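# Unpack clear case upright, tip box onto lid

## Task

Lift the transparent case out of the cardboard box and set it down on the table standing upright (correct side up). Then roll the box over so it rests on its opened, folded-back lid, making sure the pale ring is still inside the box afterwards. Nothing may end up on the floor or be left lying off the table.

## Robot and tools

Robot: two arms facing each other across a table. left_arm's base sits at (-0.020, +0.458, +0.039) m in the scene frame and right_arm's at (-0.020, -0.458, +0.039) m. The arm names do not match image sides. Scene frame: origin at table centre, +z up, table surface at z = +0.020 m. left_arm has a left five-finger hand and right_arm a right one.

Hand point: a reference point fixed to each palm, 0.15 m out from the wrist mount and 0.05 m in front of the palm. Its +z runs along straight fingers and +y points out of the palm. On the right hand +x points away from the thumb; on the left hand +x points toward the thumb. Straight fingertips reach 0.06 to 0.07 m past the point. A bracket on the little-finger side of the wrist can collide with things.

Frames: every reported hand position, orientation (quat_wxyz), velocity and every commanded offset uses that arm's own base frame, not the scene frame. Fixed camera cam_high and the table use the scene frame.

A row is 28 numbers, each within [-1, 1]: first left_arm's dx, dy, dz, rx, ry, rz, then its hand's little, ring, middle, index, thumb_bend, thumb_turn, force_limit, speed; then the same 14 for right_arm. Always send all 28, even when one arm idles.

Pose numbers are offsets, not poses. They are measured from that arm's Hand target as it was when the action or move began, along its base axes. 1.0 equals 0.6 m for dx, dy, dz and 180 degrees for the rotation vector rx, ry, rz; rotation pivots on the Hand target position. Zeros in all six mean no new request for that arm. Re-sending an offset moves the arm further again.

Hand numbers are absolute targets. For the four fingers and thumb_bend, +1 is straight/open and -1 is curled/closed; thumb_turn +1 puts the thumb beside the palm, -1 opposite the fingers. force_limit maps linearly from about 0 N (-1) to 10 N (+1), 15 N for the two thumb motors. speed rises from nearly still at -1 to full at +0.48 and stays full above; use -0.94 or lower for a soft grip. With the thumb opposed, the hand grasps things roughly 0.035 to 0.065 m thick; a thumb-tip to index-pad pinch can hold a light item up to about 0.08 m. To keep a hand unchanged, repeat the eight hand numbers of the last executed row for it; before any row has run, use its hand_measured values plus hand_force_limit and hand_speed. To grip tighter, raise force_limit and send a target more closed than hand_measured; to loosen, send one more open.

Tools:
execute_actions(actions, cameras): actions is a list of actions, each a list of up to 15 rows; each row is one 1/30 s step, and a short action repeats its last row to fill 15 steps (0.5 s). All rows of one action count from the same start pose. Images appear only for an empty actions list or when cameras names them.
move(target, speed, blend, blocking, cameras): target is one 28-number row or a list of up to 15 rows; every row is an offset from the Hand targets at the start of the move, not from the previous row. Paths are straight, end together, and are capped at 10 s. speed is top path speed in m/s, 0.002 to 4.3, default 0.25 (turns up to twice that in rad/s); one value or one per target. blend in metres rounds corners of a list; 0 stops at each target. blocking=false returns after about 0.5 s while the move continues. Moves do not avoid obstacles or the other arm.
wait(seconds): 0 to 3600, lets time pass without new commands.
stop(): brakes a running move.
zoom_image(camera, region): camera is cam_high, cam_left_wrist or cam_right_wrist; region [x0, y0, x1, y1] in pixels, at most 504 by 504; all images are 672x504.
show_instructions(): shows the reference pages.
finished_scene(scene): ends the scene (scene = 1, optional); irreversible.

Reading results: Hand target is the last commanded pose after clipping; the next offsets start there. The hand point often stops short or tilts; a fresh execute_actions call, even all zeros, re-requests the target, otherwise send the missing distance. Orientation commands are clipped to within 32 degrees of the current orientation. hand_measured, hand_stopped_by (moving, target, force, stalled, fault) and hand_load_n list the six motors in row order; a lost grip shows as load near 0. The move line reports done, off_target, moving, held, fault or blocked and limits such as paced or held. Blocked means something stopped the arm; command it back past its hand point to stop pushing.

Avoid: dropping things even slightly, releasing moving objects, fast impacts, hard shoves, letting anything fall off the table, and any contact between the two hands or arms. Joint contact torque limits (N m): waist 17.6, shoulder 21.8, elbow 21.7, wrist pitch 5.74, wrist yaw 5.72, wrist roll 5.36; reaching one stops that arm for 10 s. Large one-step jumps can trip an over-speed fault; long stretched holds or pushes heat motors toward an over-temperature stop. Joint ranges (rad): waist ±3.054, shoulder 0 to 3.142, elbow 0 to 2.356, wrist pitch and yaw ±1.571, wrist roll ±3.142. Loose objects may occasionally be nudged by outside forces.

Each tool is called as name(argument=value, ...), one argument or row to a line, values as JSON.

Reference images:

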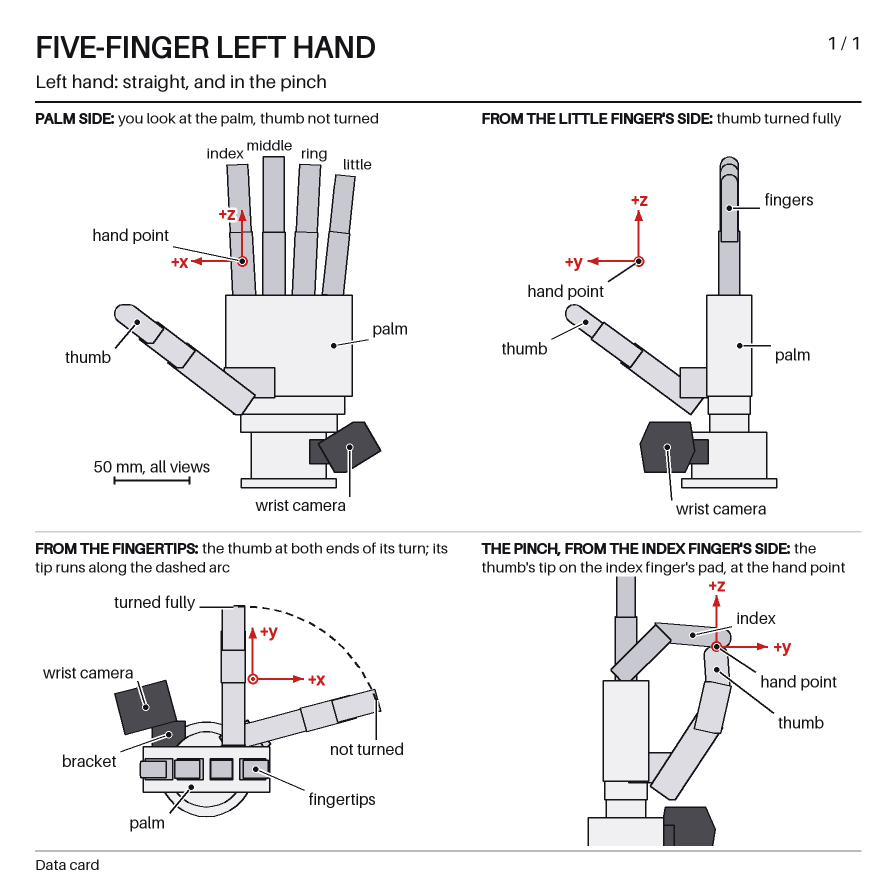

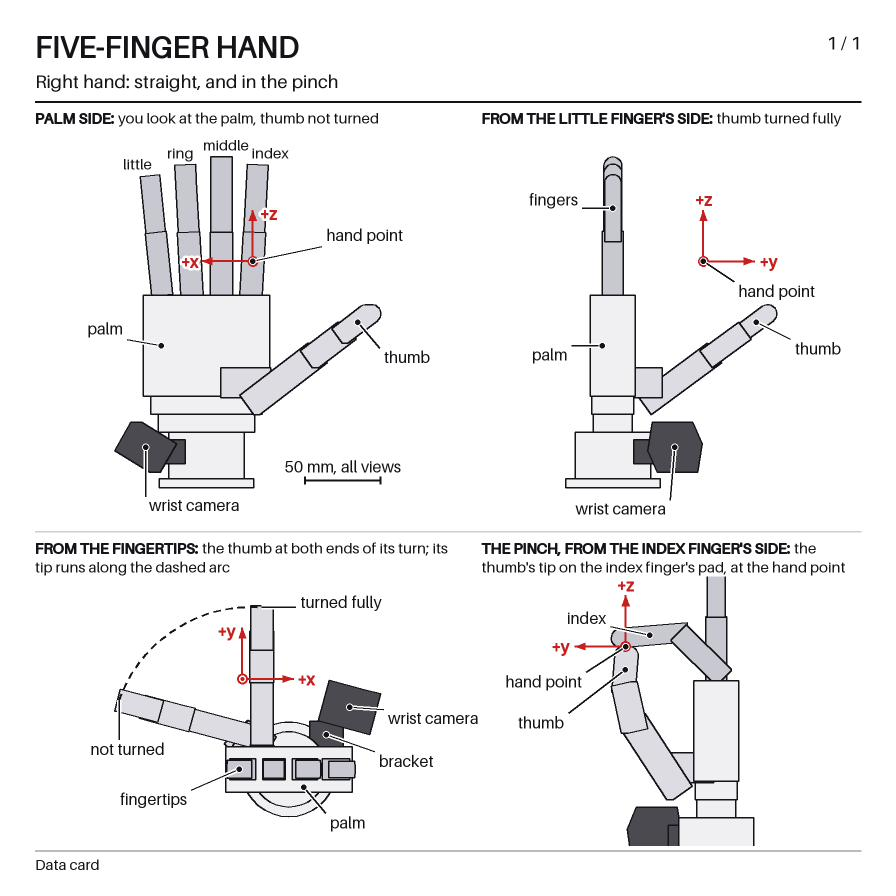

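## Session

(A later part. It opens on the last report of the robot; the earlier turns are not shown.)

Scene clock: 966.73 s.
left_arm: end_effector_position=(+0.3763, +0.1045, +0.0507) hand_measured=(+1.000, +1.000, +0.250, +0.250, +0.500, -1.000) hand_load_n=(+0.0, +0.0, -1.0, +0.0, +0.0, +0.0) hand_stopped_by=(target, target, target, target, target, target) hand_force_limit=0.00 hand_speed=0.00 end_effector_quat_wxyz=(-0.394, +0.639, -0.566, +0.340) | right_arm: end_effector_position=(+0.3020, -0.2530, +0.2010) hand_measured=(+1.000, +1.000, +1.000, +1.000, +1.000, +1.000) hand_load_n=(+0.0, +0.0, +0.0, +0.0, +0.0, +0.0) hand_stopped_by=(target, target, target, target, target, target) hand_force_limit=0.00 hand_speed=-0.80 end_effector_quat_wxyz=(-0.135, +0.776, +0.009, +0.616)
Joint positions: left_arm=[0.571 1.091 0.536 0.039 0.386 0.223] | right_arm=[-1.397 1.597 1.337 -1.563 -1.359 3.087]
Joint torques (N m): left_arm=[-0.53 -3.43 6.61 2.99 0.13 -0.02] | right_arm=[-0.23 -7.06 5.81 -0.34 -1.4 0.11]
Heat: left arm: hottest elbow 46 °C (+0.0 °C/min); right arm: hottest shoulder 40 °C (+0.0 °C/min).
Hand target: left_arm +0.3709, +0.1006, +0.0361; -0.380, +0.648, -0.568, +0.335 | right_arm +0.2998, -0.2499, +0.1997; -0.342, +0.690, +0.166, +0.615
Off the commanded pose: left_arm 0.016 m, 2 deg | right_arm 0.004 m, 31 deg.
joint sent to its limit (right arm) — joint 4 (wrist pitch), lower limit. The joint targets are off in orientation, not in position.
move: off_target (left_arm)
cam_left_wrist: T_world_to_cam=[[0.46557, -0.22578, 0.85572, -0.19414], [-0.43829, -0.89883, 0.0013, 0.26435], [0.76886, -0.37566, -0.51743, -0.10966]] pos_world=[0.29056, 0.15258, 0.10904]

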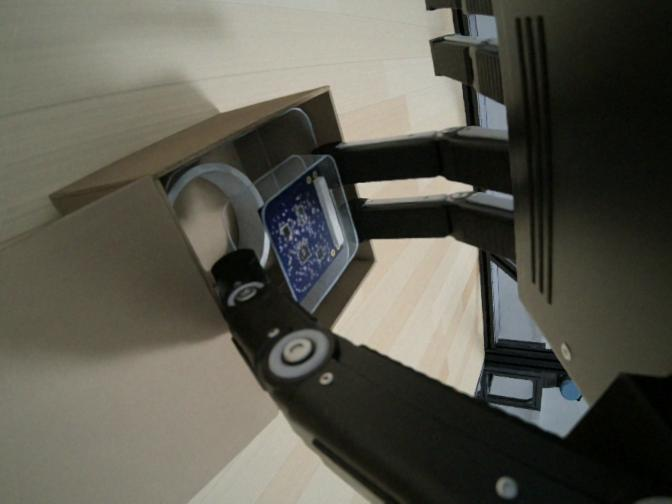

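move(
  target=[0,0,0,0,0,0, 1,1,-0.1,-0.1,0.3,-1,-0.5,-0.92, 0,0,0,0,0,0, 1,1,1,1,1,1,0,-0.8],
  cameras=["cam_left_wrist"],
)

zoom_image(
  camera="cam_left_wrist",
  region=[170, 110, 430, 360],
)

Scene clock: 1003.03 s.
left_arm: end_effector_position=(+0.3765, +0.1045, +0.0509) hand_measured=(+1.000, +1.000, +0.192, +0.154, +0.450, -1.000) hand_load_n=(+0.0, +0.0, +2.5, +3.0, +3.5, +0.5) hand_stopped_by=(target, target, force, force, force, target) hand_force_limit=-0.50 hand_speed=-0.92 end_effector_quat_wxyz=(-0.395, +0.639, -0.566, +0.341) | right_arm: end_effector_position=(+0.3020, -0.2530, +0.2010) hand_measured=(+1.000, +1.000, +1.000, +1.000, +1.000, +1.000) hand_load_n=(+0.0, +0.0, +0.0, +0.0, +0.0, +0.0) hand_stopped_by=(target, target, target, target, target, target) hand_force_limit=0.00 hand_speed=-0.80 end_effector_quat_wxyz=(-0.135, +0.776, +0.009, +0.616)
Joint positions: left_arm=[0.571 1.091 0.536 0.041 0.386 0.223] | right_arm=[-1.397 1.597 1.337 -1.563 -1.359 3.087]
Joint torques (N m): left_arm=[-0.49 -3.43 6.55 2.87 0.13 -0.04] | right_arm=[-0.22 -7.07 5.82 -0.33 -1.41 0.13]
Heat: left arm: hottest wrist pitch 49 °C (+5.1 °C/min); right arm: hottest shoulder 40 °C (+0.0 °C/min).
Hand target: left_arm +0.3709, +0.1006, +0.0361; -0.380, +0.648, -0.568, +0.336 | right_arm +0.2998, -0.2499, +0.1997; -0.342, +0.690, +0.166, +0.615
Off the commanded pose: left_arm 0.016 m, 2 deg | right_arm 0.004 m, 31 deg.
joint sent to its limit (right arm) — joint 4 (wrist pitch), lower limit. The joint targets are off in orientation, not in position.
move: done
cam_left_wrist: T_world_to_cam=[[0.46434, -0.22662, 0.85617, -0.19402], [-0.43861, -0.89868, 0.00001, 0.26469], [0.76942, -0.37553, -0.51669, -0.11005]] pos_world=[0.29086, 0.15258, 0.10925]

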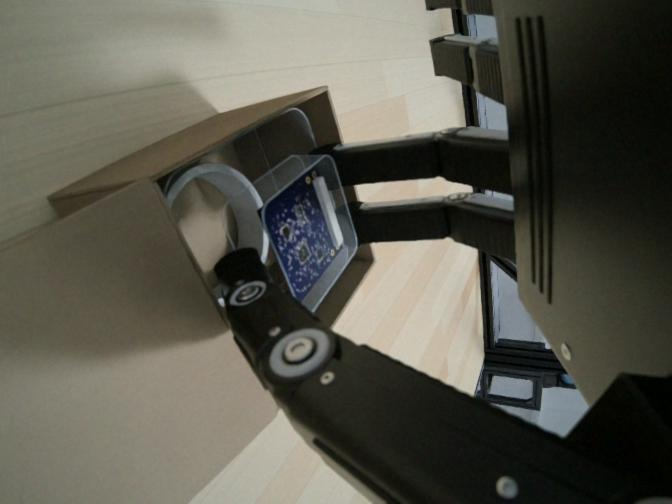

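Scaled by 1.938 from the camera's image (finer frame: 960x720).

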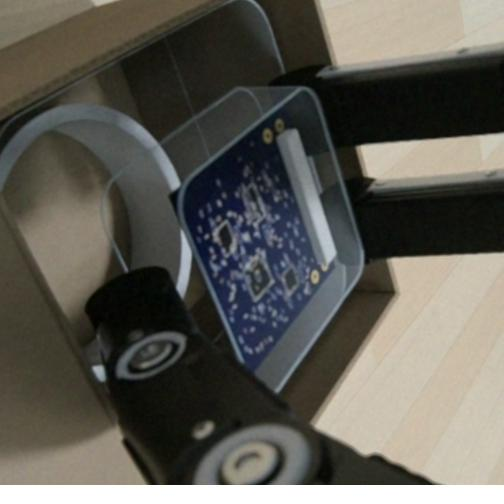

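move(
  target=[0.0053,0.0032,0.0565,0.0061,-0.0099,-0.0004, 1,1,-0.1,-0.1,0.3,-1,-0.5,-0.92, 0,0,0,0,0,0, 1,1,1,1,1,1,0,-0.8],
  speed=0.04,
  cameras=["cam_left_wrist","cam_high"],
)

zoom_image(
  camera="cam_left_wrist",
  region=[130, 70, 430, 360],
)

Scene clock: 1021.77 s.
left_arm: end_effector_position=(+0.3710, +0.1009, +0.0607) hand_measured=(+1.000, +1.000, +0.192, +0.154, +0.450, -1.000) hand_load_n=(+0.0, +0.0, +0.0, +2.5, +2.5, -0.5) hand_stopped_by=(target, target, force, force, force, target) hand_force_limit=-0.50 hand_speed=-0.92 end_effector_quat_wxyz=(-0.386, +0.644, -0.567, +0.338) | right_arm: end_effector_position=(+0.3020, -0.2530, +0.2010) hand_measured=(+1.000, +1.000, +1.000, +1.000, +1.000, +1.000) hand_load_n=(+0.0, +0.0, +0.0, +0.0, +0.0, +0.0) hand_stopped_by=(target, target, target, target, target, target) hand_force_limit=0.00 hand_speed=-0.80 end_effector_quat_wxyz=(-0.135, +0.776, +0.009, +0.616)
Joint positions: left_arm=[0.571 1.059 0.581 -0.058 0.386 0.223] | right_arm=[-1.397 1.597 1.337 -1.563 -1.359 3.087]
Joint torques (N m): left_arm=[-0.42 -5.72 9.8 3.12 0.22 -0.06] | right_arm=[-0.16 -7.08 5.79 -0.33 -1.4 0.1]
Heat: left arm: hottest wrist pitch 48 °C (+4.0 °C/min); right arm: hottest shoulder 40 °C (+0.0 °C/min).
Hand target: left_arm +0.3741, +0.1025, +0.0700; -0.395, +0.639, -0.566, +0.340 | right_arm +0.2998, -0.2499, +0.1997; -0.342, +0.690, +0.166, +0.615
Off the commanded pose: left_arm 0.010 m, 1 deg | right_arm 0.004 m, 31 deg.
joint sent to its limit (right arm) — joint 4 (wrist pitch), lower limit. The joint targets are off in orientation, not in position.
move: off_target (left_arm)
cam_left_wrist: T_world_to_cam=[[0.47962, -0.21679, 0.85027, -0.20694], [-0.43846, -0.89857, 0.01823, 0.25785], [0.76008, -0.38155, -0.52602, -0.0974]] pos_world=[0.28634, 0.14967, 0.12002]
Images, in order (width x height): cam_high 672x504, cam_left_wrist 672x504.

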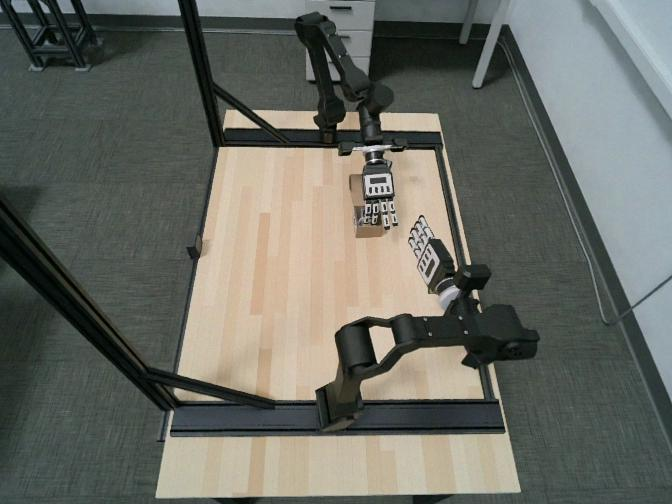

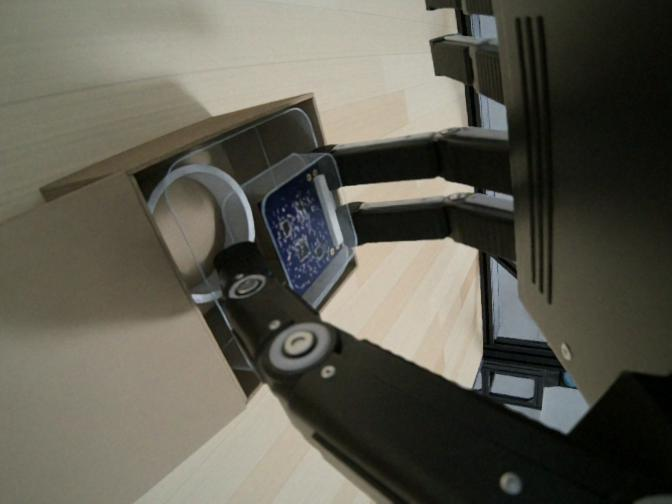

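Scaled by 1.680 from the camera's image (finer frame: 960x720).

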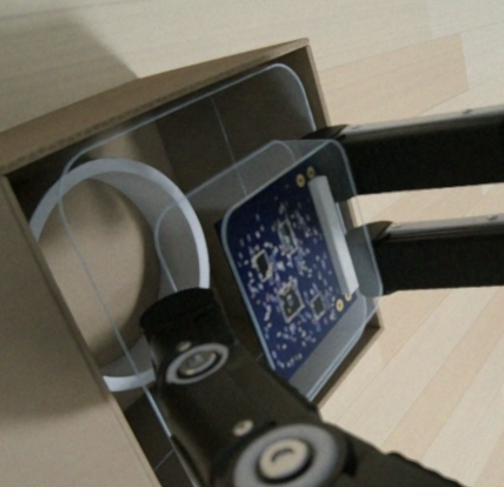

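move(
  target=[0,0,0.12,0,0,0, 1,1,-0.15,-0.1,0.3,-1,-0.5,-0.92, 0,0,0,0,0,0, 1,1,1,1,1,1,0,-0.8],
  speed=0.06,
  cameras=["cam_left_wrist","cam_high"],
)

zoom_image(
  camera="cam_high",
  region=[310, 150, 430, 250],
)

Scene clock: 1030.03 s.
left_arm: end_effector_position=(+0.3722, +0.1018, +0.1339) hand_measured=(+1.000, +1.000, +0.178, +0.154, +0.450, -1.000) hand_load_n=(+0.0, +0.0, +2.0, +2.5, +3.5, +0.0) hand_stopped_by=(target, target, force, force, force, target) hand_force_limit=-0.50 hand_speed=-0.92 end_effector_quat_wxyz=(-0.387, +0.643, -0.567, +0.338) | right_arm: end_effector_position=(+0.3020, -0.2530, +0.2010) hand_measured=(+1.000, +1.000, +1.000, +1.000, +1.000, +1.000) hand_load_n=(+0.0, +0.0, +0.0, +0.0, +0.0, +0.0) hand_stopped_by=(target, target, target, target, target, target) hand_force_limit=0.00 hand_speed=-0.80 end_effector_quat_wxyz=(-0.135, +0.776, +0.009, +0.616)
Joint positions: left_arm=[0.571 1.034 0.858 -0.358 0.386 0.223] | right_arm=[-1.397 1.597 1.337 -1.563 -1.359 3.087]
Joint torques (N m): left_arm=[-0.31 -5.43 10.06 3.26 0.21 -0.05] | right_arm=[-0.2 -7.09 5.81 -0.32 -1.4 0.1]
Heat: left arm: hottest wrist pitch 48 °C (+2.0 °C/min); right arm: hottest shoulder 40 °C (+0.0 °C/min).
Hand target: left_arm +0.3740, +0.1026, +0.1420; -0.395, +0.639, -0.566, +0.340 | right_arm +0.2998, -0.2499, +0.1997; -0.342, +0.690, +0.166, +0.615
Off the commanded pose: left_arm 0.008 m, 1 deg | right_arm 0.004 m, 31 deg.
joint sent to its limit (right arm) — joint 4 (wrist pitch), lower limit. The joint targets are off in orientation, not in position.
move: done
cam_left_wrist: T_world_to_cam=[[0.47741, -0.21831, 0.85113, -0.26871], [-0.4382, -0.89875, 0.01526, 0.2582], [0.76162, -0.38025, -0.52474, -0.06029]] pos_world=[0.28735, 0.15047, 0.19313]
Images, in order (width x height): cam_high 672x504, cam_left_wrist 672x504.

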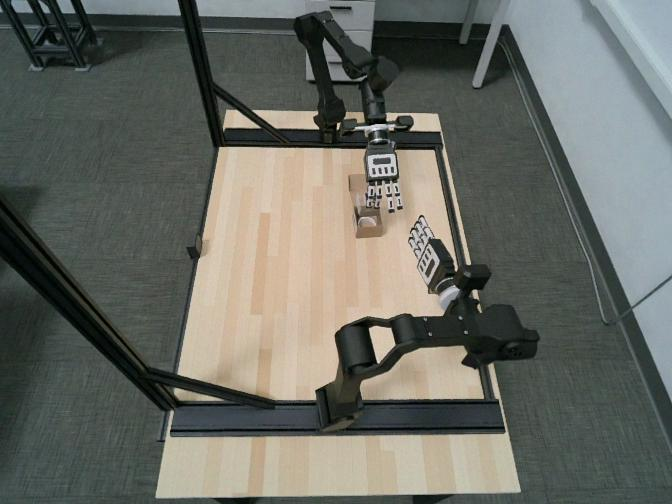

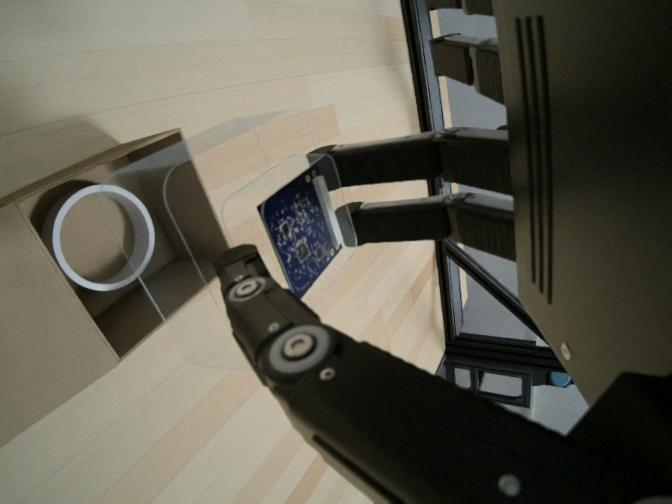

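Scaled by 4.200.

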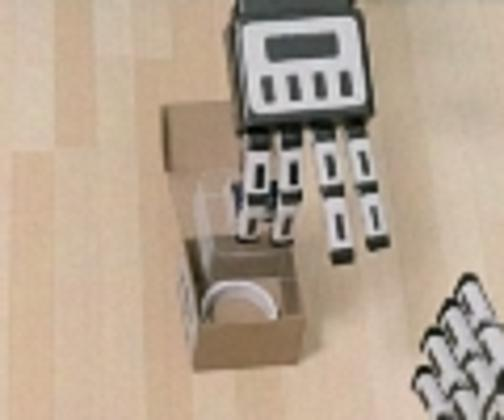

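zoom_image(
  camera="cam_left_wrist",
  region=[0, 80, 380, 400],
)

Scaled by 1.326 from the camera's image (finer frame: 960x720).

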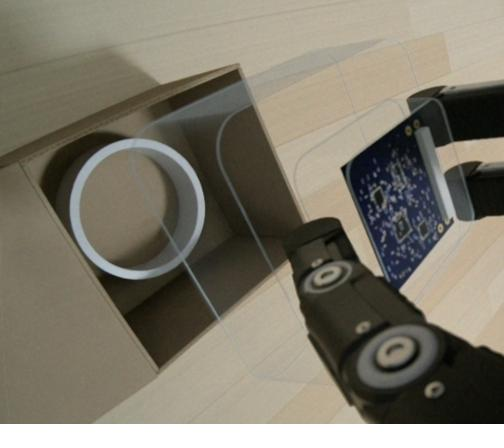

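move(
  target=[
    [0,0,0.02,0,0,0, 1,1,-0.15,-0.1,0.3,-1,-0.5,-0.92, 0,0,0,0,0,0, 1,1,1,1,1,1,0,-0.8],
    [0,-0.2877,0.02,0,0,0, 1,1,-0.15,-0.1,0.3,-1,-0.5,-0.92, 0,0,0,0,0,0, 1,1,1,1,1,1,0,-0.8],
    [0,-0.2877,-0.11,0,0,0, 1,1,-0.15,-0.1,0.3,-1,-0.5,-0.92, 0,0,0,0,0,0, 1,1,1,1,1,1,0,-0.8],
  ],
  speed=0.12,
  blend=[0.01,0.02,0],
  cameras=["cam_left_wrist","cam_high"],
)

zoom_image(
  camera="cam_high",
  region=[270, 150, 430, 270],
)

Scene clock: 1070.20 s.
left_arm: end_effector_position=(+0.3763, -0.0711, +0.0842) hand_measured=(+1.000, +1.000, +0.178, +0.154, +0.450, -1.000) hand_load_n=(+0.0, +0.0, +2.0, +2.5, +3.5, +0.0) hand_stopped_by=(target, target, force, force, force, target) hand_force_limit=-0.50 hand_speed=-0.92 end_effector_quat_wxyz=(-0.396, +0.637, -0.562, +0.348) | right_arm: end_effector_position=(+0.3020, -0.2530, +0.2010) hand_measured=(+1.000, +1.000, +1.000, +1.000, +1.000, +1.000) hand_load_n=(+0.0, +0.0, +0.0, +0.0, +0.0, +0.0) hand_stopped_by=(target, target, target, target, target, target) hand_force_limit=0.00 hand_speed=-0.80 end_effector_quat_wxyz=(-0.135, +0.776, +0.009, +0.616)
Joint positions: left_arm=[-0.394 0.953 0.597 -0.164 -0.463 -0.248] | right_arm=[-1.397 1.597 1.337 -1.563 -1.359 3.087]
Joint torques (N m): left_arm=[-0.36 -3.06 7.46 3.29 -0.53 -0.03] | right_arm=[-0.19 -7.06 5.81 -0.34 -1.4 0.11]
Heat: left arm: hottest elbow 53 °C (+9.1 °C/min); right arm: hottest shoulder 41 °C (+1.0 °C/min). Fold the left arm in close to its base, or ease its load, before you think long.
Hand target: left_arm +0.3740, -0.0702, +0.0761; -0.395, +0.639, -0.566, +0.340 | right_arm +0.2998, -0.2499, +0.1997; -0.342, +0.690, +0.166, +0.615
Off the commanded pose: left_arm 0.008 m, 1 deg | right_arm 0.004 m, 31 deg.
MOTOR HOT: joint 3 (elbow) of the left arm now reports 53 °C; the controller stops that arm at 95 °C. To cool a motor, set the load down, stop pushing, or move to a pose that needs little force.
joint sent to its limit (right arm) — joint 4 (wrist pitch), lower limit. The joint targets are off in orientation, not in position.
move: done; blend cut to 0.006 m at target 1
cam_left_wrist: T_world_to_cam=[[0.45126, -0.2209, 0.86462, -0.25752], [-0.43939, -0.8983, -0.00018, 0.1072], [0.77673, -0.37982, -0.50242, -0.16282]] pos_world=[0.28978, -0.02243, 0.14088]
Images, in order (width x height): cam_high 672x504, cam_left_wrist 672x504.

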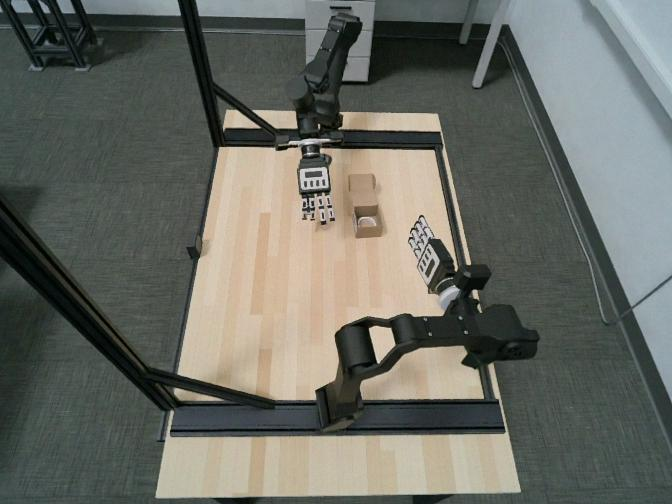

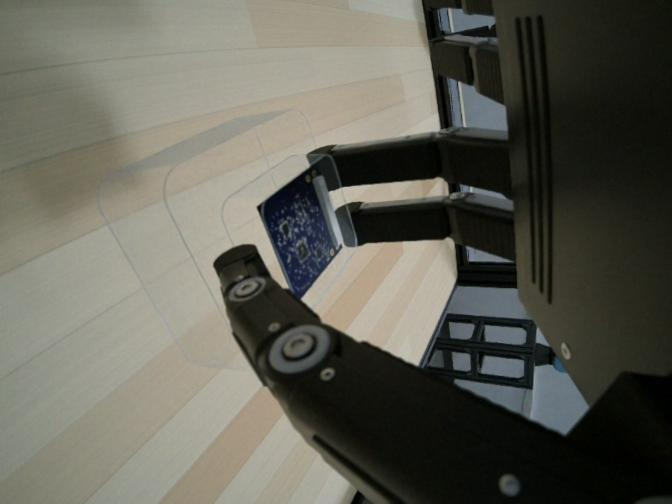

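Scaled by 3.150.

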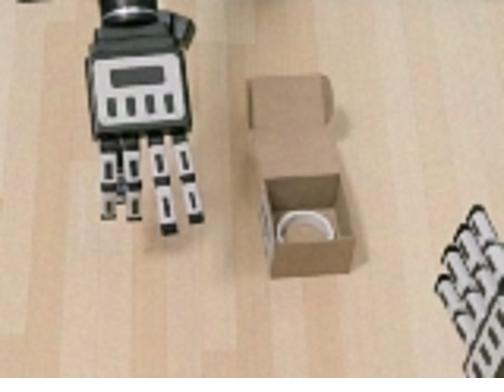

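move(
  target=[0,0,-0.055,0,0.004,0, 1,1,-0.15,-0.1,0.3,-1,-0.5,-0.92, 0,0,0,0,0,0, 1,1,1,1,1,1,0,-0.8],
  speed=0.06,
  cameras=["cam_left_wrist"],
)

Scene clock: 1080.50 s.
left_arm: end_effector_position=(+0.3767, -0.0713, +0.0516) hand_measured=(+1.000, +1.000, +0.178, +0.154, +0.450, -1.000) hand_load_n=(+0.0, +0.0, +2.0, +2.5, +3.5, +0.0) hand_stopped_by=(target, target, force, force, force, target) hand_force_limit=-0.50 hand_speed=-0.92 end_effector_quat_wxyz=(-0.395, +0.639, -0.564, +0.343) | right_arm: end_effector_position=(+0.3020, -0.2530, +0.2010) hand_measured=(+1.000, +1.000, +1.000, +1.000, +1.000, +1.000) hand_load_n=(+0.0, +0.0, +0.0, -0.5, +0.0, +0.0) hand_stopped_by=(target, target, target, target, target, target) hand_force_limit=0.00 hand_speed=-0.80 end_effector_quat_wxyz=(-0.135, +0.776, +0.009, +0.616)
Joint positions: left_arm=[-0.394 0.998 0.496 -0.03 -0.463 -0.249] | right_arm=[-1.397 1.597 1.337 -1.563 -1.359 3.087]
Joint torques (N m): left_arm=[0.09 -2.67 7.34 3.35 -0.37 -0.02] | right_arm=[-0.2 -7.09 5.8 -0.32 -1.41 0.1]
Heat: left arm: hottest elbow 51 °C (+7.1 °C/min); right arm: hottest shoulder 41 °C (+1.0 °C/min). Fold the left arm in close to its base, or ease its load, before you think long.
Hand target: left_arm +0.3740, -0.0702, +0.0430; -0.391, +0.641, -0.568, +0.336 | right_arm +0.2998, -0.2499, +0.1997; -0.342, +0.690, +0.166, +0.615
Off the commanded pose: left_arm 0.009 m, 1 deg | right_arm 0.004 m, 31 deg.
MOTOR HOT: still on. Joint 3 (elbow) of the left arm now reports 51 °C.
joint sent to its limit (right arm) — joint 4 (wrist pitch), lower limit. The joint targets are off in orientation, not in position.
move: off_target (left_arm)
cam_left_wrist: T_world_to_cam=[[0.4607, -0.22378, 0.85888, -0.23301], [-0.43892, -0.89853, 0.00133, 0.10688], [0.77143, -0.37759, -0.51217, -0.17695]] pos_world=[0.29077, -0.02293, 0.10935]

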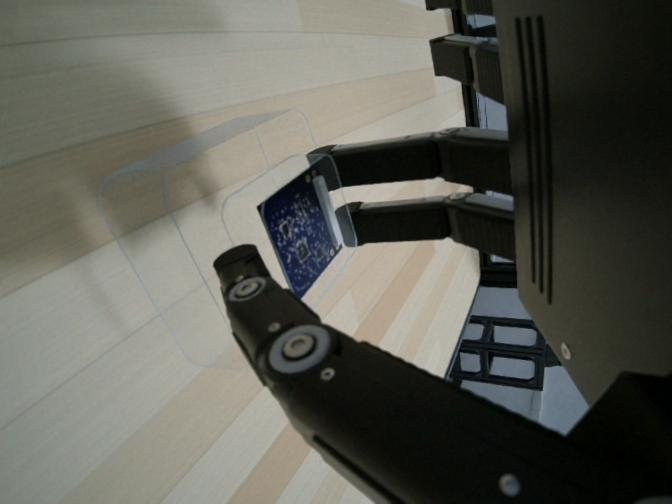

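move(
  target=[0,0,-0.013,0,0,0, 1,1,-0.15,-0.1,0.3,-1,-0.5,-0.92, 0,0,0,0,0,0, 1,1,1,1,1,1,0,-0.8],
  speed=0.04,
  cameras=["cam_left_wrist"],
)

Scene clock: 1086.43 s.
left_arm: end_effector_position=(+0.3768, -0.0714, +0.0435) hand_measured=(+1.000, +1.000, +0.178, +0.154, +0.450, -1.000) hand_load_n=(+0.0, +0.0, +2.0, +2.5, +3.5, -0.5) hand_stopped_by=(target, target, force, force, force, target) hand_force_limit=-0.50 hand_speed=-0.92 end_effector_quat_wxyz=(-0.395, +0.639, -0.565, +0.343) | right_arm: end_effector_position=(+0.3020, -0.2530, +0.2010) hand_measured=(+1.000, +1.000, +1.000, +1.000, +1.000, +1.000) hand_load_n=(+0.0, +0.0, +0.0, +0.0, +0.0, +0.0) hand_stopped_by=(target, target, target, target, target, target) hand_force_limit=0.00 hand_speed=-0.80 end_effector_quat_wxyz=(-0.135, +0.776, +0.009, +0.616)
Joint positions: left_arm=[-0.394 1.011 0.469 0.011 -0.463 -0.249] | right_arm=[-1.397 1.597 1.337 -1.563 -1.359 3.087]
Joint torques (N m): left_arm=[0.08 -3.03 7.21 3.31 -0.31 -0.05] | right_arm=[-0.21 -7.09 5.81 -0.34 -1.4 0.11]
Heat: left arm: hottest elbow 51 °C (+6.1 °C/min); right arm: hottest shoulder 41 °C (+1.0 °C/min). Fold the left arm in close to its base, or ease its load, before you think long.
Hand target: left_arm +0.3740, -0.0701, +0.0351; -0.391, +0.641, -0.568, +0.336 | right_arm +0.2998, -0.2499, +0.1997; -0.342, +0.690, +0.166, +0.615
Off the commanded pose: left_arm 0.009 m, 1 deg | right_arm 0.004 m, 31 deg.
MOTOR HOT: still on. Joint 3 (elbow) of the left arm now reports 51 °C.
joint sent to its limit (right arm) — joint 4 (wrist pitch), lower limit. The joint targets are off in orientation, not in position.
move: off_target (left_arm)
cam_left_wrist: T_world_to_cam=[[0.46094, -0.2239, 0.85872, -0.22631], [-0.43895, -0.89851, 0.00135, 0.1069], [0.77127, -0.37756, -0.51243, -0.18117]] pos_world=[0.29097, -0.02303, 0.10135]

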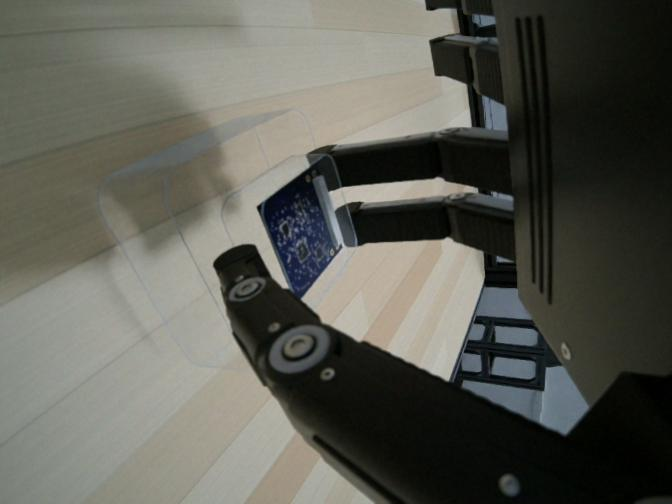

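move(
  target=[0,0,-0.006,0,0,0, 1,1,-0.15,-0.1,0.3,-1,-0.5,-0.92, 0,0,0,0,0,0, 1,1,1,1,1,1,0,-0.8],
  speed=0.03,
  cameras=["cam_left_wrist"],
)

zoom_image(
  camera="cam_left_wrist",
  region=[70, 90, 370, 390],
)

Scene clock: 1093.83 s.
left_arm: end_effector_position=(+0.3770, -0.0714, +0.0402) hand_measured=(+1.000, +1.000, +0.178, +0.154, +0.450, -1.000) hand_load_n=(+0.0, +0.0, +2.0, +2.5, +3.5, +0.0) hand_stopped_by=(target, target, force, force, force, target) hand_force_limit=-0.50 hand_speed=-0.92 end_effector_quat_wxyz=(-0.395, +0.639, -0.564, +0.343) | right_arm: end_effector_position=(+0.3020, -0.2530, +0.2010) hand_measured=(+1.000, +1.000, +1.000, +1.000, +1.000, +1.000) hand_load_n=(+0.0, -0.5, +0.0, +0.0, +0.0, +0.0) hand_stopped_by=(target, target, target, target, target, target) hand_force_limit=0.00 hand_speed=-0.80 end_effector_quat_wxyz=(-0.135, +0.776, +0.009, +0.616)
Joint positions: left_arm=[-0.394 1.018 0.457 0.03 -0.463 -0.249] | right_arm=[-1.397 1.597 1.337 -1.563 -1.359 3.087]
Joint torques (N m): left_arm=[-0.05 -2.96 7.15 3.37 -0.33 -0.07] | right_arm=[-0.16 -7.11 5.82 -0.33 -1.39 0.11]
Heat: left arm: hottest wrist pitch 52 °C (+5.0 °C/min); right arm: hottest shoulder 41 °C (+1.0 °C/min). Fold the left arm in close to its base, or ease its load, before you think long.
Hand target: left_arm +0.3740, -0.0702, +0.0316; -0.391, +0.641, -0.568, +0.336 | right_arm +0.2998, -0.2499, +0.1997; -0.342, +0.690, +0.166, +0.615
Off the commanded pose: left_arm 0.009 m, 1 deg | right_arm 0.004 m, 31 deg.
MOTOR HOT: still on. Joint 4 (wrist pitch) of the left arm now reports 52 °C.
joint sent to its limit (right arm) — joint 4 (wrist pitch), lower limit. The joint targets are off in orientation, not in position.
move: off_target (left_arm)
cam_left_wrist: T_world_to_cam=[[0.46035, -0.2236, 0.85912, -0.22332], [-0.43892, -0.89852, 0.00133, 0.10685], [0.77164, -0.3777, -0.51178, -0.1832]] pos_world=[0.29107, -0.02313, 0.09796]

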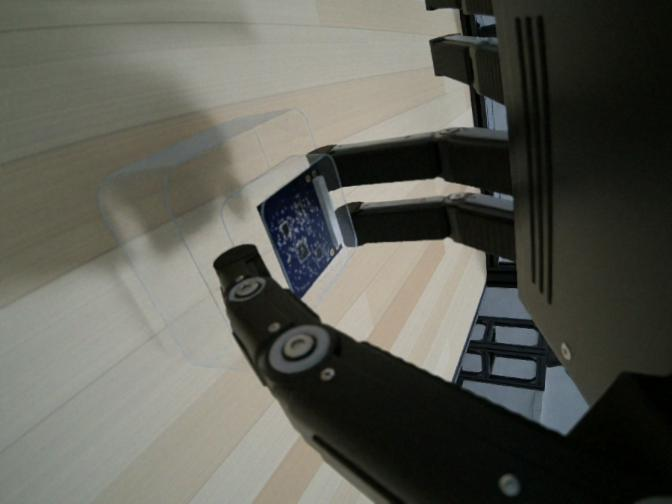

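Scaled by 1.680 from the camera's image (finer frame: 960x720).

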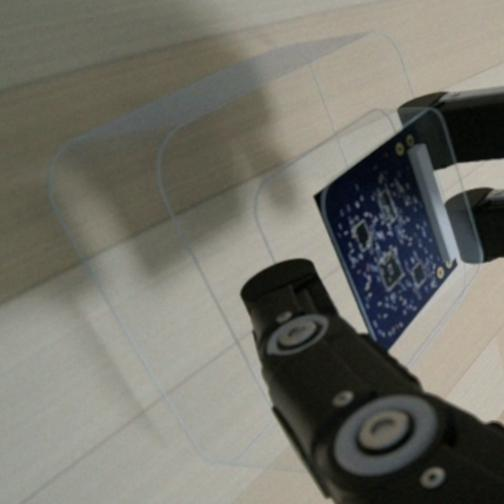

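move(
  target=[0,0,-0.005,0,0,0, 1,1,-0.15,-0.1,0.3,-1,-0.5,-0.92, 0,0,0,0,0,0, 1,1,1,1,1,1,0,-0.8],
  speed=0.03,
  cameras=["cam_left_wrist"],
)

zoom_image(
  camera="cam_left_wrist",
  region=[70, 90, 370, 390],
)

Scene clock: 1113.30 s.
left_arm: end_effector_position=(+0.3771, -0.0715, +0.0372) hand_measured=(+1.000, +1.000, +0.178, +0.154, +0.450, -1.000) hand_load_n=(+0.0, +0.0, +2.0, +2.5, +3.5, +0.0) hand_stopped_by=(target, target, force, force, force, target) hand_force_limit=-0.50 hand_speed=-0.92 end_effector_quat_wxyz=(-0.395, +0.639, -0.564, +0.343) | right_arm: end_effector_position=(+0.3020, -0.2530, +0.2010) hand_measured=(+1.000, +1.000, +1.000, +1.000, +1.000, +1.000) hand_load_n=(-0.5, +0.0, +0.0, +0.0, +0.0, +0.0) hand_stopped_by=(target, target, target, target, target, target) hand_force_limit=0.00 hand_speed=-0.80 end_effector_quat_wxyz=(-0.135, +0.776, +0.009, +0.616)
Joint positions: left_arm=[-0.394 1.024 0.447 0.046 -0.463 -0.249] | right_arm=[-1.397 1.597 1.337 -1.563 -1.359 3.087]
Joint torques (N m): left_arm=[0.08 -2.74 6.95 3.36 -0.32 -0.02] | right_arm=[-0.17 -7.07 5.79 -0.33 -1.41 0.12]
Heat: left arm: hottest wrist pitch 51 °C (+7.1 °C/min); right arm: hottest shoulder 41 °C (+0.0 °C/min). Fold the left arm in close to its base, or ease its load, before you think long.
Hand target: left_arm +0.3740, -0.0702, +0.0286; -0.391, +0.641, -0.568, +0.336 | right_arm +0.2998, -0.2499, +0.1997; -0.342, +0.690, +0.166, +0.615
Off the commanded pose: left_arm 0.009 m, 1 deg | right_arm 0.004 m, 31 deg.
MOTOR HOT: still on. Joint 4 (wrist pitch) of the left arm now reports 51 °C.
joint sent to its limit (right arm) — joint 4 (wrist pitch), lower limit. The joint targets are off in orientation, not in position.
move: off_target (left_arm)
cam_left_wrist: T_world_to_cam=[[0.46035, -0.2236, 0.85912, -0.22079], [-0.43892, -0.89852, 0.00133, 0.10689], [0.77164, -0.3777, -0.51178, -0.18481]] pos_world=[0.29117, -0.02313, 0.09496]

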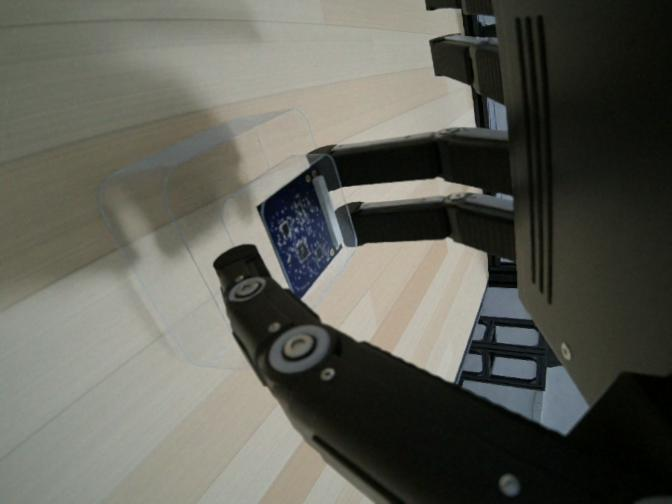

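Scaled by 1.680 from the camera's image (finer frame: 960x720).

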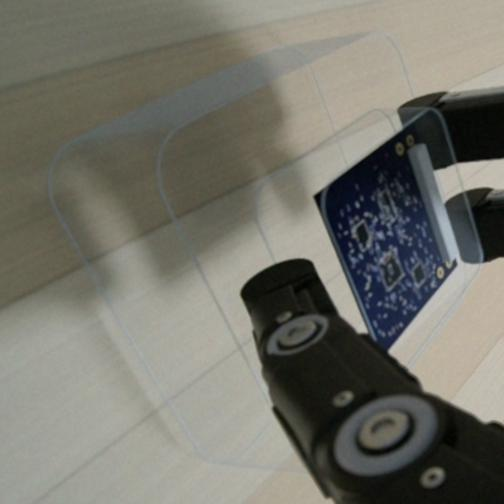

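move(
  target=[0,0,-0.005,0,0,0, 1,1,-0.15,-0.1,0.3,-1,-0.5,-0.92, 0,0,0,0,0,0, 1,1,1,1,1,1,0,-0.8],
  speed=0.03,
)

move(
  target=[0,0,-0.004,0,0,0, 1,1,-0.15,-0.1,0.3,-1,-0.5,-0.92, 0,0,0,0,0,0, 1,1,1,1,1,1,0,-0.8],
  speed=0.03,
  cameras=["cam_left_wrist"],
)

zoom_image(
  camera="cam_left_wrist",
  region=[70, 90, 370, 390],
)

Scene clock: 1122.40 s.
left_arm: end_effector_position=(+0.3777, -0.0717, +0.0355) hand_measured=(+1.000, +1.000, +0.178, +0.154, +0.450, -1.000) hand_load_n=(+0.0, +0.0, +2.0, +2.5, +3.5, +0.0) hand_stopped_by=(target, target, force, force, force, target) hand_force_limit=-0.50 hand_speed=-0.92 end_effector_quat_wxyz=(-0.395, +0.638, -0.564, +0.344) | right_arm: end_effector_position=(+0.3020, -0.2530, +0.2010) hand_measured=(+1.000, +1.000, +1.000, +1.000, +1.000, +1.000) hand_load_n=(+0.0, +0.0, +0.5, +0.0, +0.0, +0.0) hand_stopped_by=(target, target, target, target, target, target) hand_force_limit=0.00 hand_speed=-0.80 end_effector_quat_wxyz=(-0.135, +0.776, +0.009, +0.616)
Joint positions: left_arm=[-0.394 1.029 0.439 0.063 -0.463 -0.249] | right_arm=[-1.397 1.597 1.337 -1.563 -1.359 3.087]
Joint torques (N m): left_arm=[0.2 -3.02 7 3.33 -0.34 -0.02] | right_arm=[-0.24 -7.08 5.83 -0.31 -1.4 0.12]
Heat: left arm: hottest wrist pitch 49 °C (+5.1 °C/min); right arm: hottest shoulder 41 °C (+0.0 °C/min). Fold the left arm in close to its base, or ease its load, before you think long.
Hand target: left_arm +0.3740, -0.0702, +0.0256; -0.391, +0.641, -0.568, +0.336 | right_arm +0.2998, -0.2499, +0.1997; -0.342, +0.690, +0.166, +0.615
Off the commanded pose: left_arm 0.011 m, 1 deg | right_arm 0.004 m, 31 deg.
MOTOR HOT: still on. Joint 4 (wrist pitch) of the left arm now reports 49 °C.
joint sent to its limit (right arm) — joint 4 (wrist pitch), lower limit. The joint targets are off in orientation, not in position.
move: off_target (left_arm)

Scene clock: 1122.90 s.
left_arm: end_effector_position=(+0.3787, -0.0721, +0.0350) hand_measured=(+1.000, +1.000, +0.178, +0.154, +0.450, -1.000) hand_load_n=(+0.0, +0.0, +2.5, +2.0, +3.5, +0.0) hand_stopped_by=(target, target, force, force, force, target) hand_force_limit=-0.50 hand_speed=-0.92 end_effector_quat_wxyz=(-0.396, +0.638, -0.562, +0.346) | right_arm: end_effector_position=(+0.3020, -0.2530, +0.2010) hand_measured=(+1.000, +1.000, +1.000, +1.000, +1.000, +1.000) hand_load_n=(+0.0, +0.0, +0.0, +0.0, +0.0, +0.0) hand_stopped_by=(target, target, target, target, target, target) hand_force_limit=0.00 hand_speed=-0.80 end_effector_quat_wxyz=(-0.135, +0.776, +0.009, +0.616)
Joint positions: left_arm=[-0.394 1.033 0.433 0.077 -0.463 -0.249] | right_arm=[-1.397 1.597 1.337 -1.563 -1.359 3.087]
Joint torques (N m): left_arm=[0.08 -2.71 6.62 3.23 -0.32 -0.05] | right_arm=[-0.19 -7.1 5.84 -0.34 -1.4 0.1]
Heat: left arm: hottest wrist pitch 49 °C (+5.0 °C/min); right arm: hottest shoulder 41 °C (+0.0 °C/min). Fold the left arm in close to its base, or ease its load, before you think long.
Hand target: left_arm +0.3740, -0.0702, +0.0232; -0.391, +0.641, -0.568, +0.336 | right_arm +0.2998, -0.2499, +0.1997; -0.342, +0.690, +0.166, +0.615
Off the commanded pose: left_arm 0.013 m, 1 deg | right_arm 0.004 m, 31 deg.
MOTOR HOT: still on. Joint 4 (wrist pitch) of the left arm now reports 49 °C.
joint sent to its limit (right arm) — joint 4 (wrist pitch), lower limit. The joint targets are off in orientation, not in position.
move: off_target (left_arm)
cam_left_wrist: T_world_to_cam=[[0.45397, -0.22102, 0.86317, -0.21729], [-0.43893, -0.89852, 0.00077, 0.10699], [0.7754, -0.37922, -0.50492, -0.18915]] pos_world=[0.29227, -0.02363, 0.09197]

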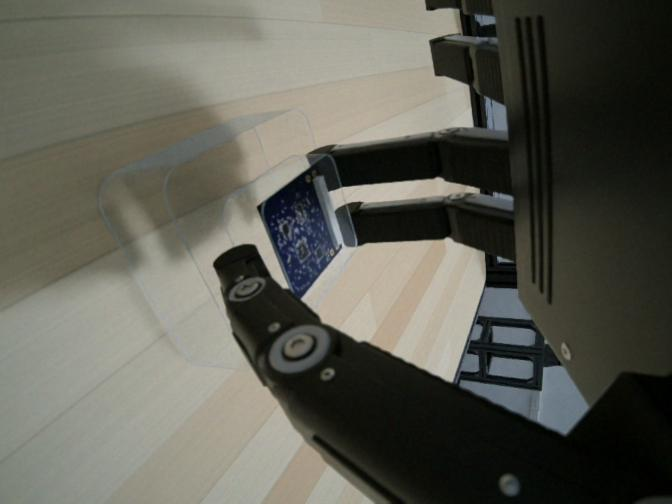

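Scaled by 1.680 from the camera's image (finer frame: 960x720).

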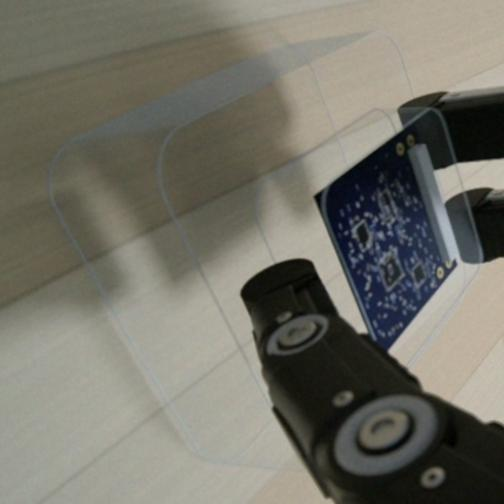

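move(
  target=[
    [-0.001,0,0.005,0,0,0, 1,1,-0.15,-0.1,0.3,-1,-0.5,-0.92, 0,0,0,0,0,0, 1,1,1,1,1,1,0,-0.8],
    [-0.001,0,0.005,0,0,0, 1,1,0.3,0.3,0.5,-1,-0.5,-0.8, 0,0,0,0,0,0, 1,1,1,1,1,1,0,-0.8],
  ],
  speed=0.03,
  cameras=["cam_left_wrist"],
)

zoom_image(
  camera="cam_left_wrist",
  region=[70, 90, 370, 390],
)

Scene clock: 1136.97 s.
left_arm: end_effector_position=(+0.3769, -0.0714, +0.0326) hand_measured=(+1.000, +1.000, +0.300, +0.300, +0.500, -1.000) hand_load_n=(+0.0, +0.0, +0.0, +0.0, +0.0, +0.0) hand_stopped_by=(target, target, target, target, target, target) hand_force_limit=-0.50 hand_speed=-0.80 end_effector_quat_wxyz=(-0.394, +0.639, -0.564, +0.343) | right_arm: end_effector_position=(+0.3020, -0.2530, +0.2010) hand_measured=(+1.000, +1.000, +1.000, +1.000, +1.000, +1.000) hand_load_n=(+0.0, +0.0, +0.0, +0.0, +0.0, +0.0) hand_stopped_by=(target, target, target, target, target, target) hand_force_limit=0.00 hand_speed=-0.80 end_effector_quat_wxyz=(-0.135, +0.776, +0.009, +0.616)
Joint positions: left_arm=[-0.394 1.033 0.433 0.068 -0.463 -0.25] | right_arm=[-1.397 1.597 1.337 -1.563 -1.359 3.087]
Joint torques (N m): left_arm=[0.12 -3.61 7.41 2.57 -0.35 -0.08] | right_arm=[-0.21 -7.09 5.82 -0.32 -1.41 0.11]
Heat: left arm: hottest wrist pitch 51 °C (+3.0 °C/min); right arm: hottest shoulder 41 °C (+0.0 °C/min). Fold the left arm in close to its base, or ease its load, before you think long.
Hand target: left_arm +0.3734, -0.0701, +0.0261; -0.391, +0.641, -0.568, +0.336 | right_arm +0.2998, -0.2499, +0.1997; -0.342, +0.690, +0.166, +0.615
Off the commanded pose: left_arm 0.007 m, 1 deg | right_arm 0.004 m, 31 deg.
MOTOR HOT: still on. Joint 4 (wrist pitch) of the left arm now reports 51 °C.
joint sent to its limit (right arm) — joint 4 (wrist pitch), lower limit. The joint targets are off in orientation, not in position.
move: done
cam_left_wrist: T_world_to_cam=[[0.46124, -0.22327, 0.85872, -0.21704], [-0.43864, -0.89866, 0.00195, 0.10667], [0.77126, -0.37757, -0.51244, -0.18679]] pos_world=[0.29097, -0.02313, 0.09045]

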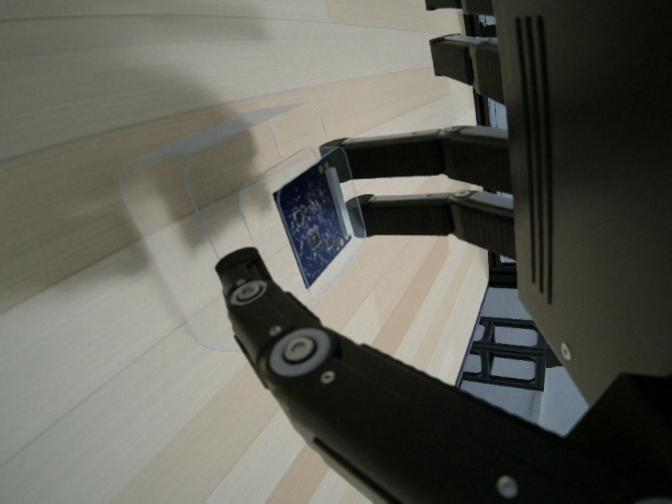

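Scaled by 1.680 from the camera's image (finer frame: 960x720).

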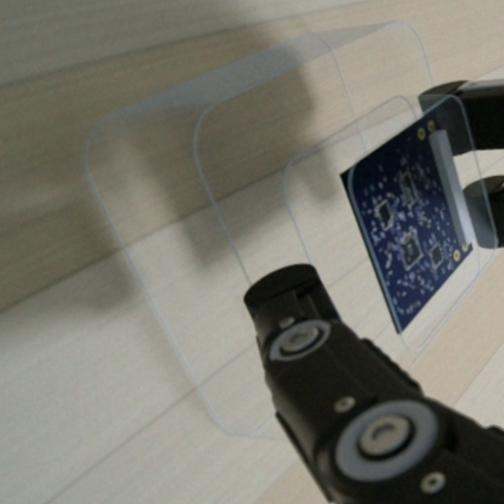

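move(
  target=[
    [0.009,-0.001,0.05,0,0,0, 1,1,0.3,0.3,0.5,-1,-0.5,-0.8, 0,0,0,0,0,0, 1,1,1,1,1,1,0,-0.8],
    [0.009,-0.001,0.15,0,0,0, 1,1,0.3,0.3,0.5,-1,-0.5,-0.8, 0,0,0,0,0,0, 1,1,1,1,1,1,0,-0.8],
  ],
  speed=0.08,
  blend=[0.01,0],
  cameras=["cam_left_wrist","cam_high"],
)

zoom_image(
  camera="cam_high",
  region=[270, 150, 430, 270],
)

Scene clock: 1152.77 s.
left_arm: end_effector_position=(+0.3773, -0.0702, +0.1094) hand_measured=(+1.000, +1.000, +0.300, +0.300, +0.500, -1.000) hand_load_n=(+0.0, +0.0, +0.0, +0.0, +0.0, +0.0) hand_stopped_by=(target, target, target, target, target, target) hand_force_limit=-0.50 hand_speed=-0.80 end_effector_quat_wxyz=(-0.390, +0.642, -0.571, +0.330) | right_arm: end_effector_position=(+0.3020, -0.2530, +0.2010) hand_measured=(+1.000, +1.000, +1.000, +1.000, +1.000, +1.000) hand_load_n=(+0.0, +0.0, +0.0, +0.0, +0.0, +0.0) hand_stopped_by=(target, target, target, target, target, target) hand_force_limit=0.00 hand_speed=-0.80 end_effector_quat_wxyz=(-0.135, +0.776, +0.009, +0.616)
Joint positions: left_arm=[-0.388 0.99 0.757 -0.329 -0.46 -0.248] | right_arm=[-1.397 1.597 1.337 -1.563 -1.359 3.087]
Joint torques (N m): left_arm=[0.23 -4.56 9.9 2.94 -0.22 0.05] | right_arm=[-0.2 -7.09 5.81 -0.33 -1.4 0.1]
Heat: left arm: hottest elbow 50 °C (+0.0 °C/min); right arm: hottest shoulder 41 °C (+0.0 °C/min). Fold the left arm in close to its base, or ease its load, before you think long.
Hand target: left_arm +0.3788, -0.0706, +0.1162; -0.391, +0.641, -0.568, +0.336 | right_arm +0.2998, -0.2499, +0.1997; -0.342, +0.690, +0.166, +0.615
Off the commanded pose: left_arm 0.007 m, 1 deg | right_arm 0.004 m, 31 deg.
MOTOR HOT: still on. Joint 3 (elbow) of the left arm now reports 50 °C.
joint sent to its limit (right arm) — joint 4 (wrist pitch), lower limit. The joint targets are off in orientation, not in position.
move: done
cam_left_wrist: T_world_to_cam=[[0.48644, -0.23154, 0.84247, -0.29119], [-0.43654, -0.89967, 0.0048, 0.10667], [0.75684, -0.37011, -0.53872, -0.1385]] pos_world=[0.29304, -0.02271, 0.1702]
Images, in order (width x height): cam_high 672x504, cam_left_wrist 672x504.

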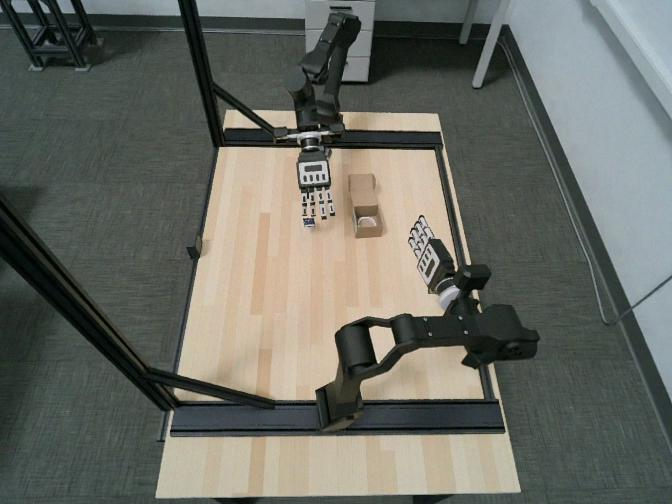

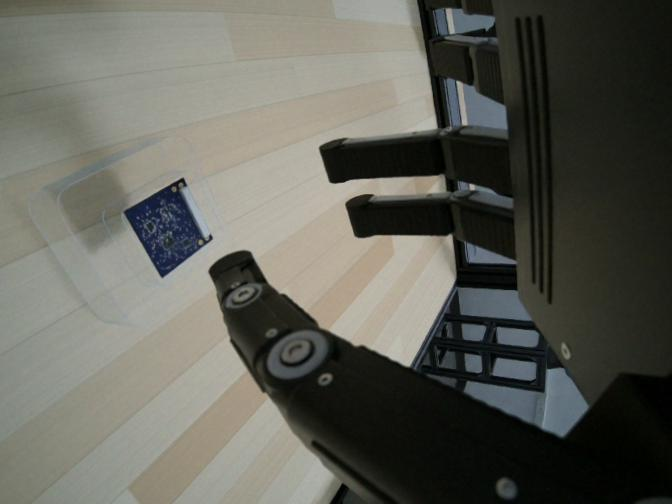

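Scaled by 3.150.

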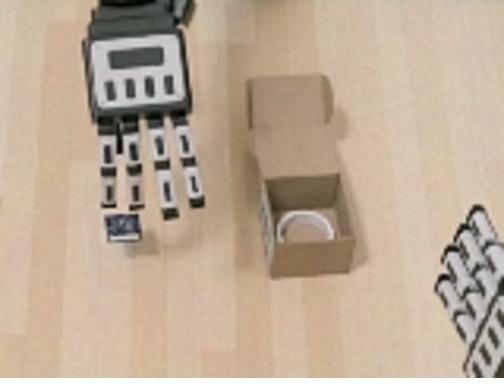

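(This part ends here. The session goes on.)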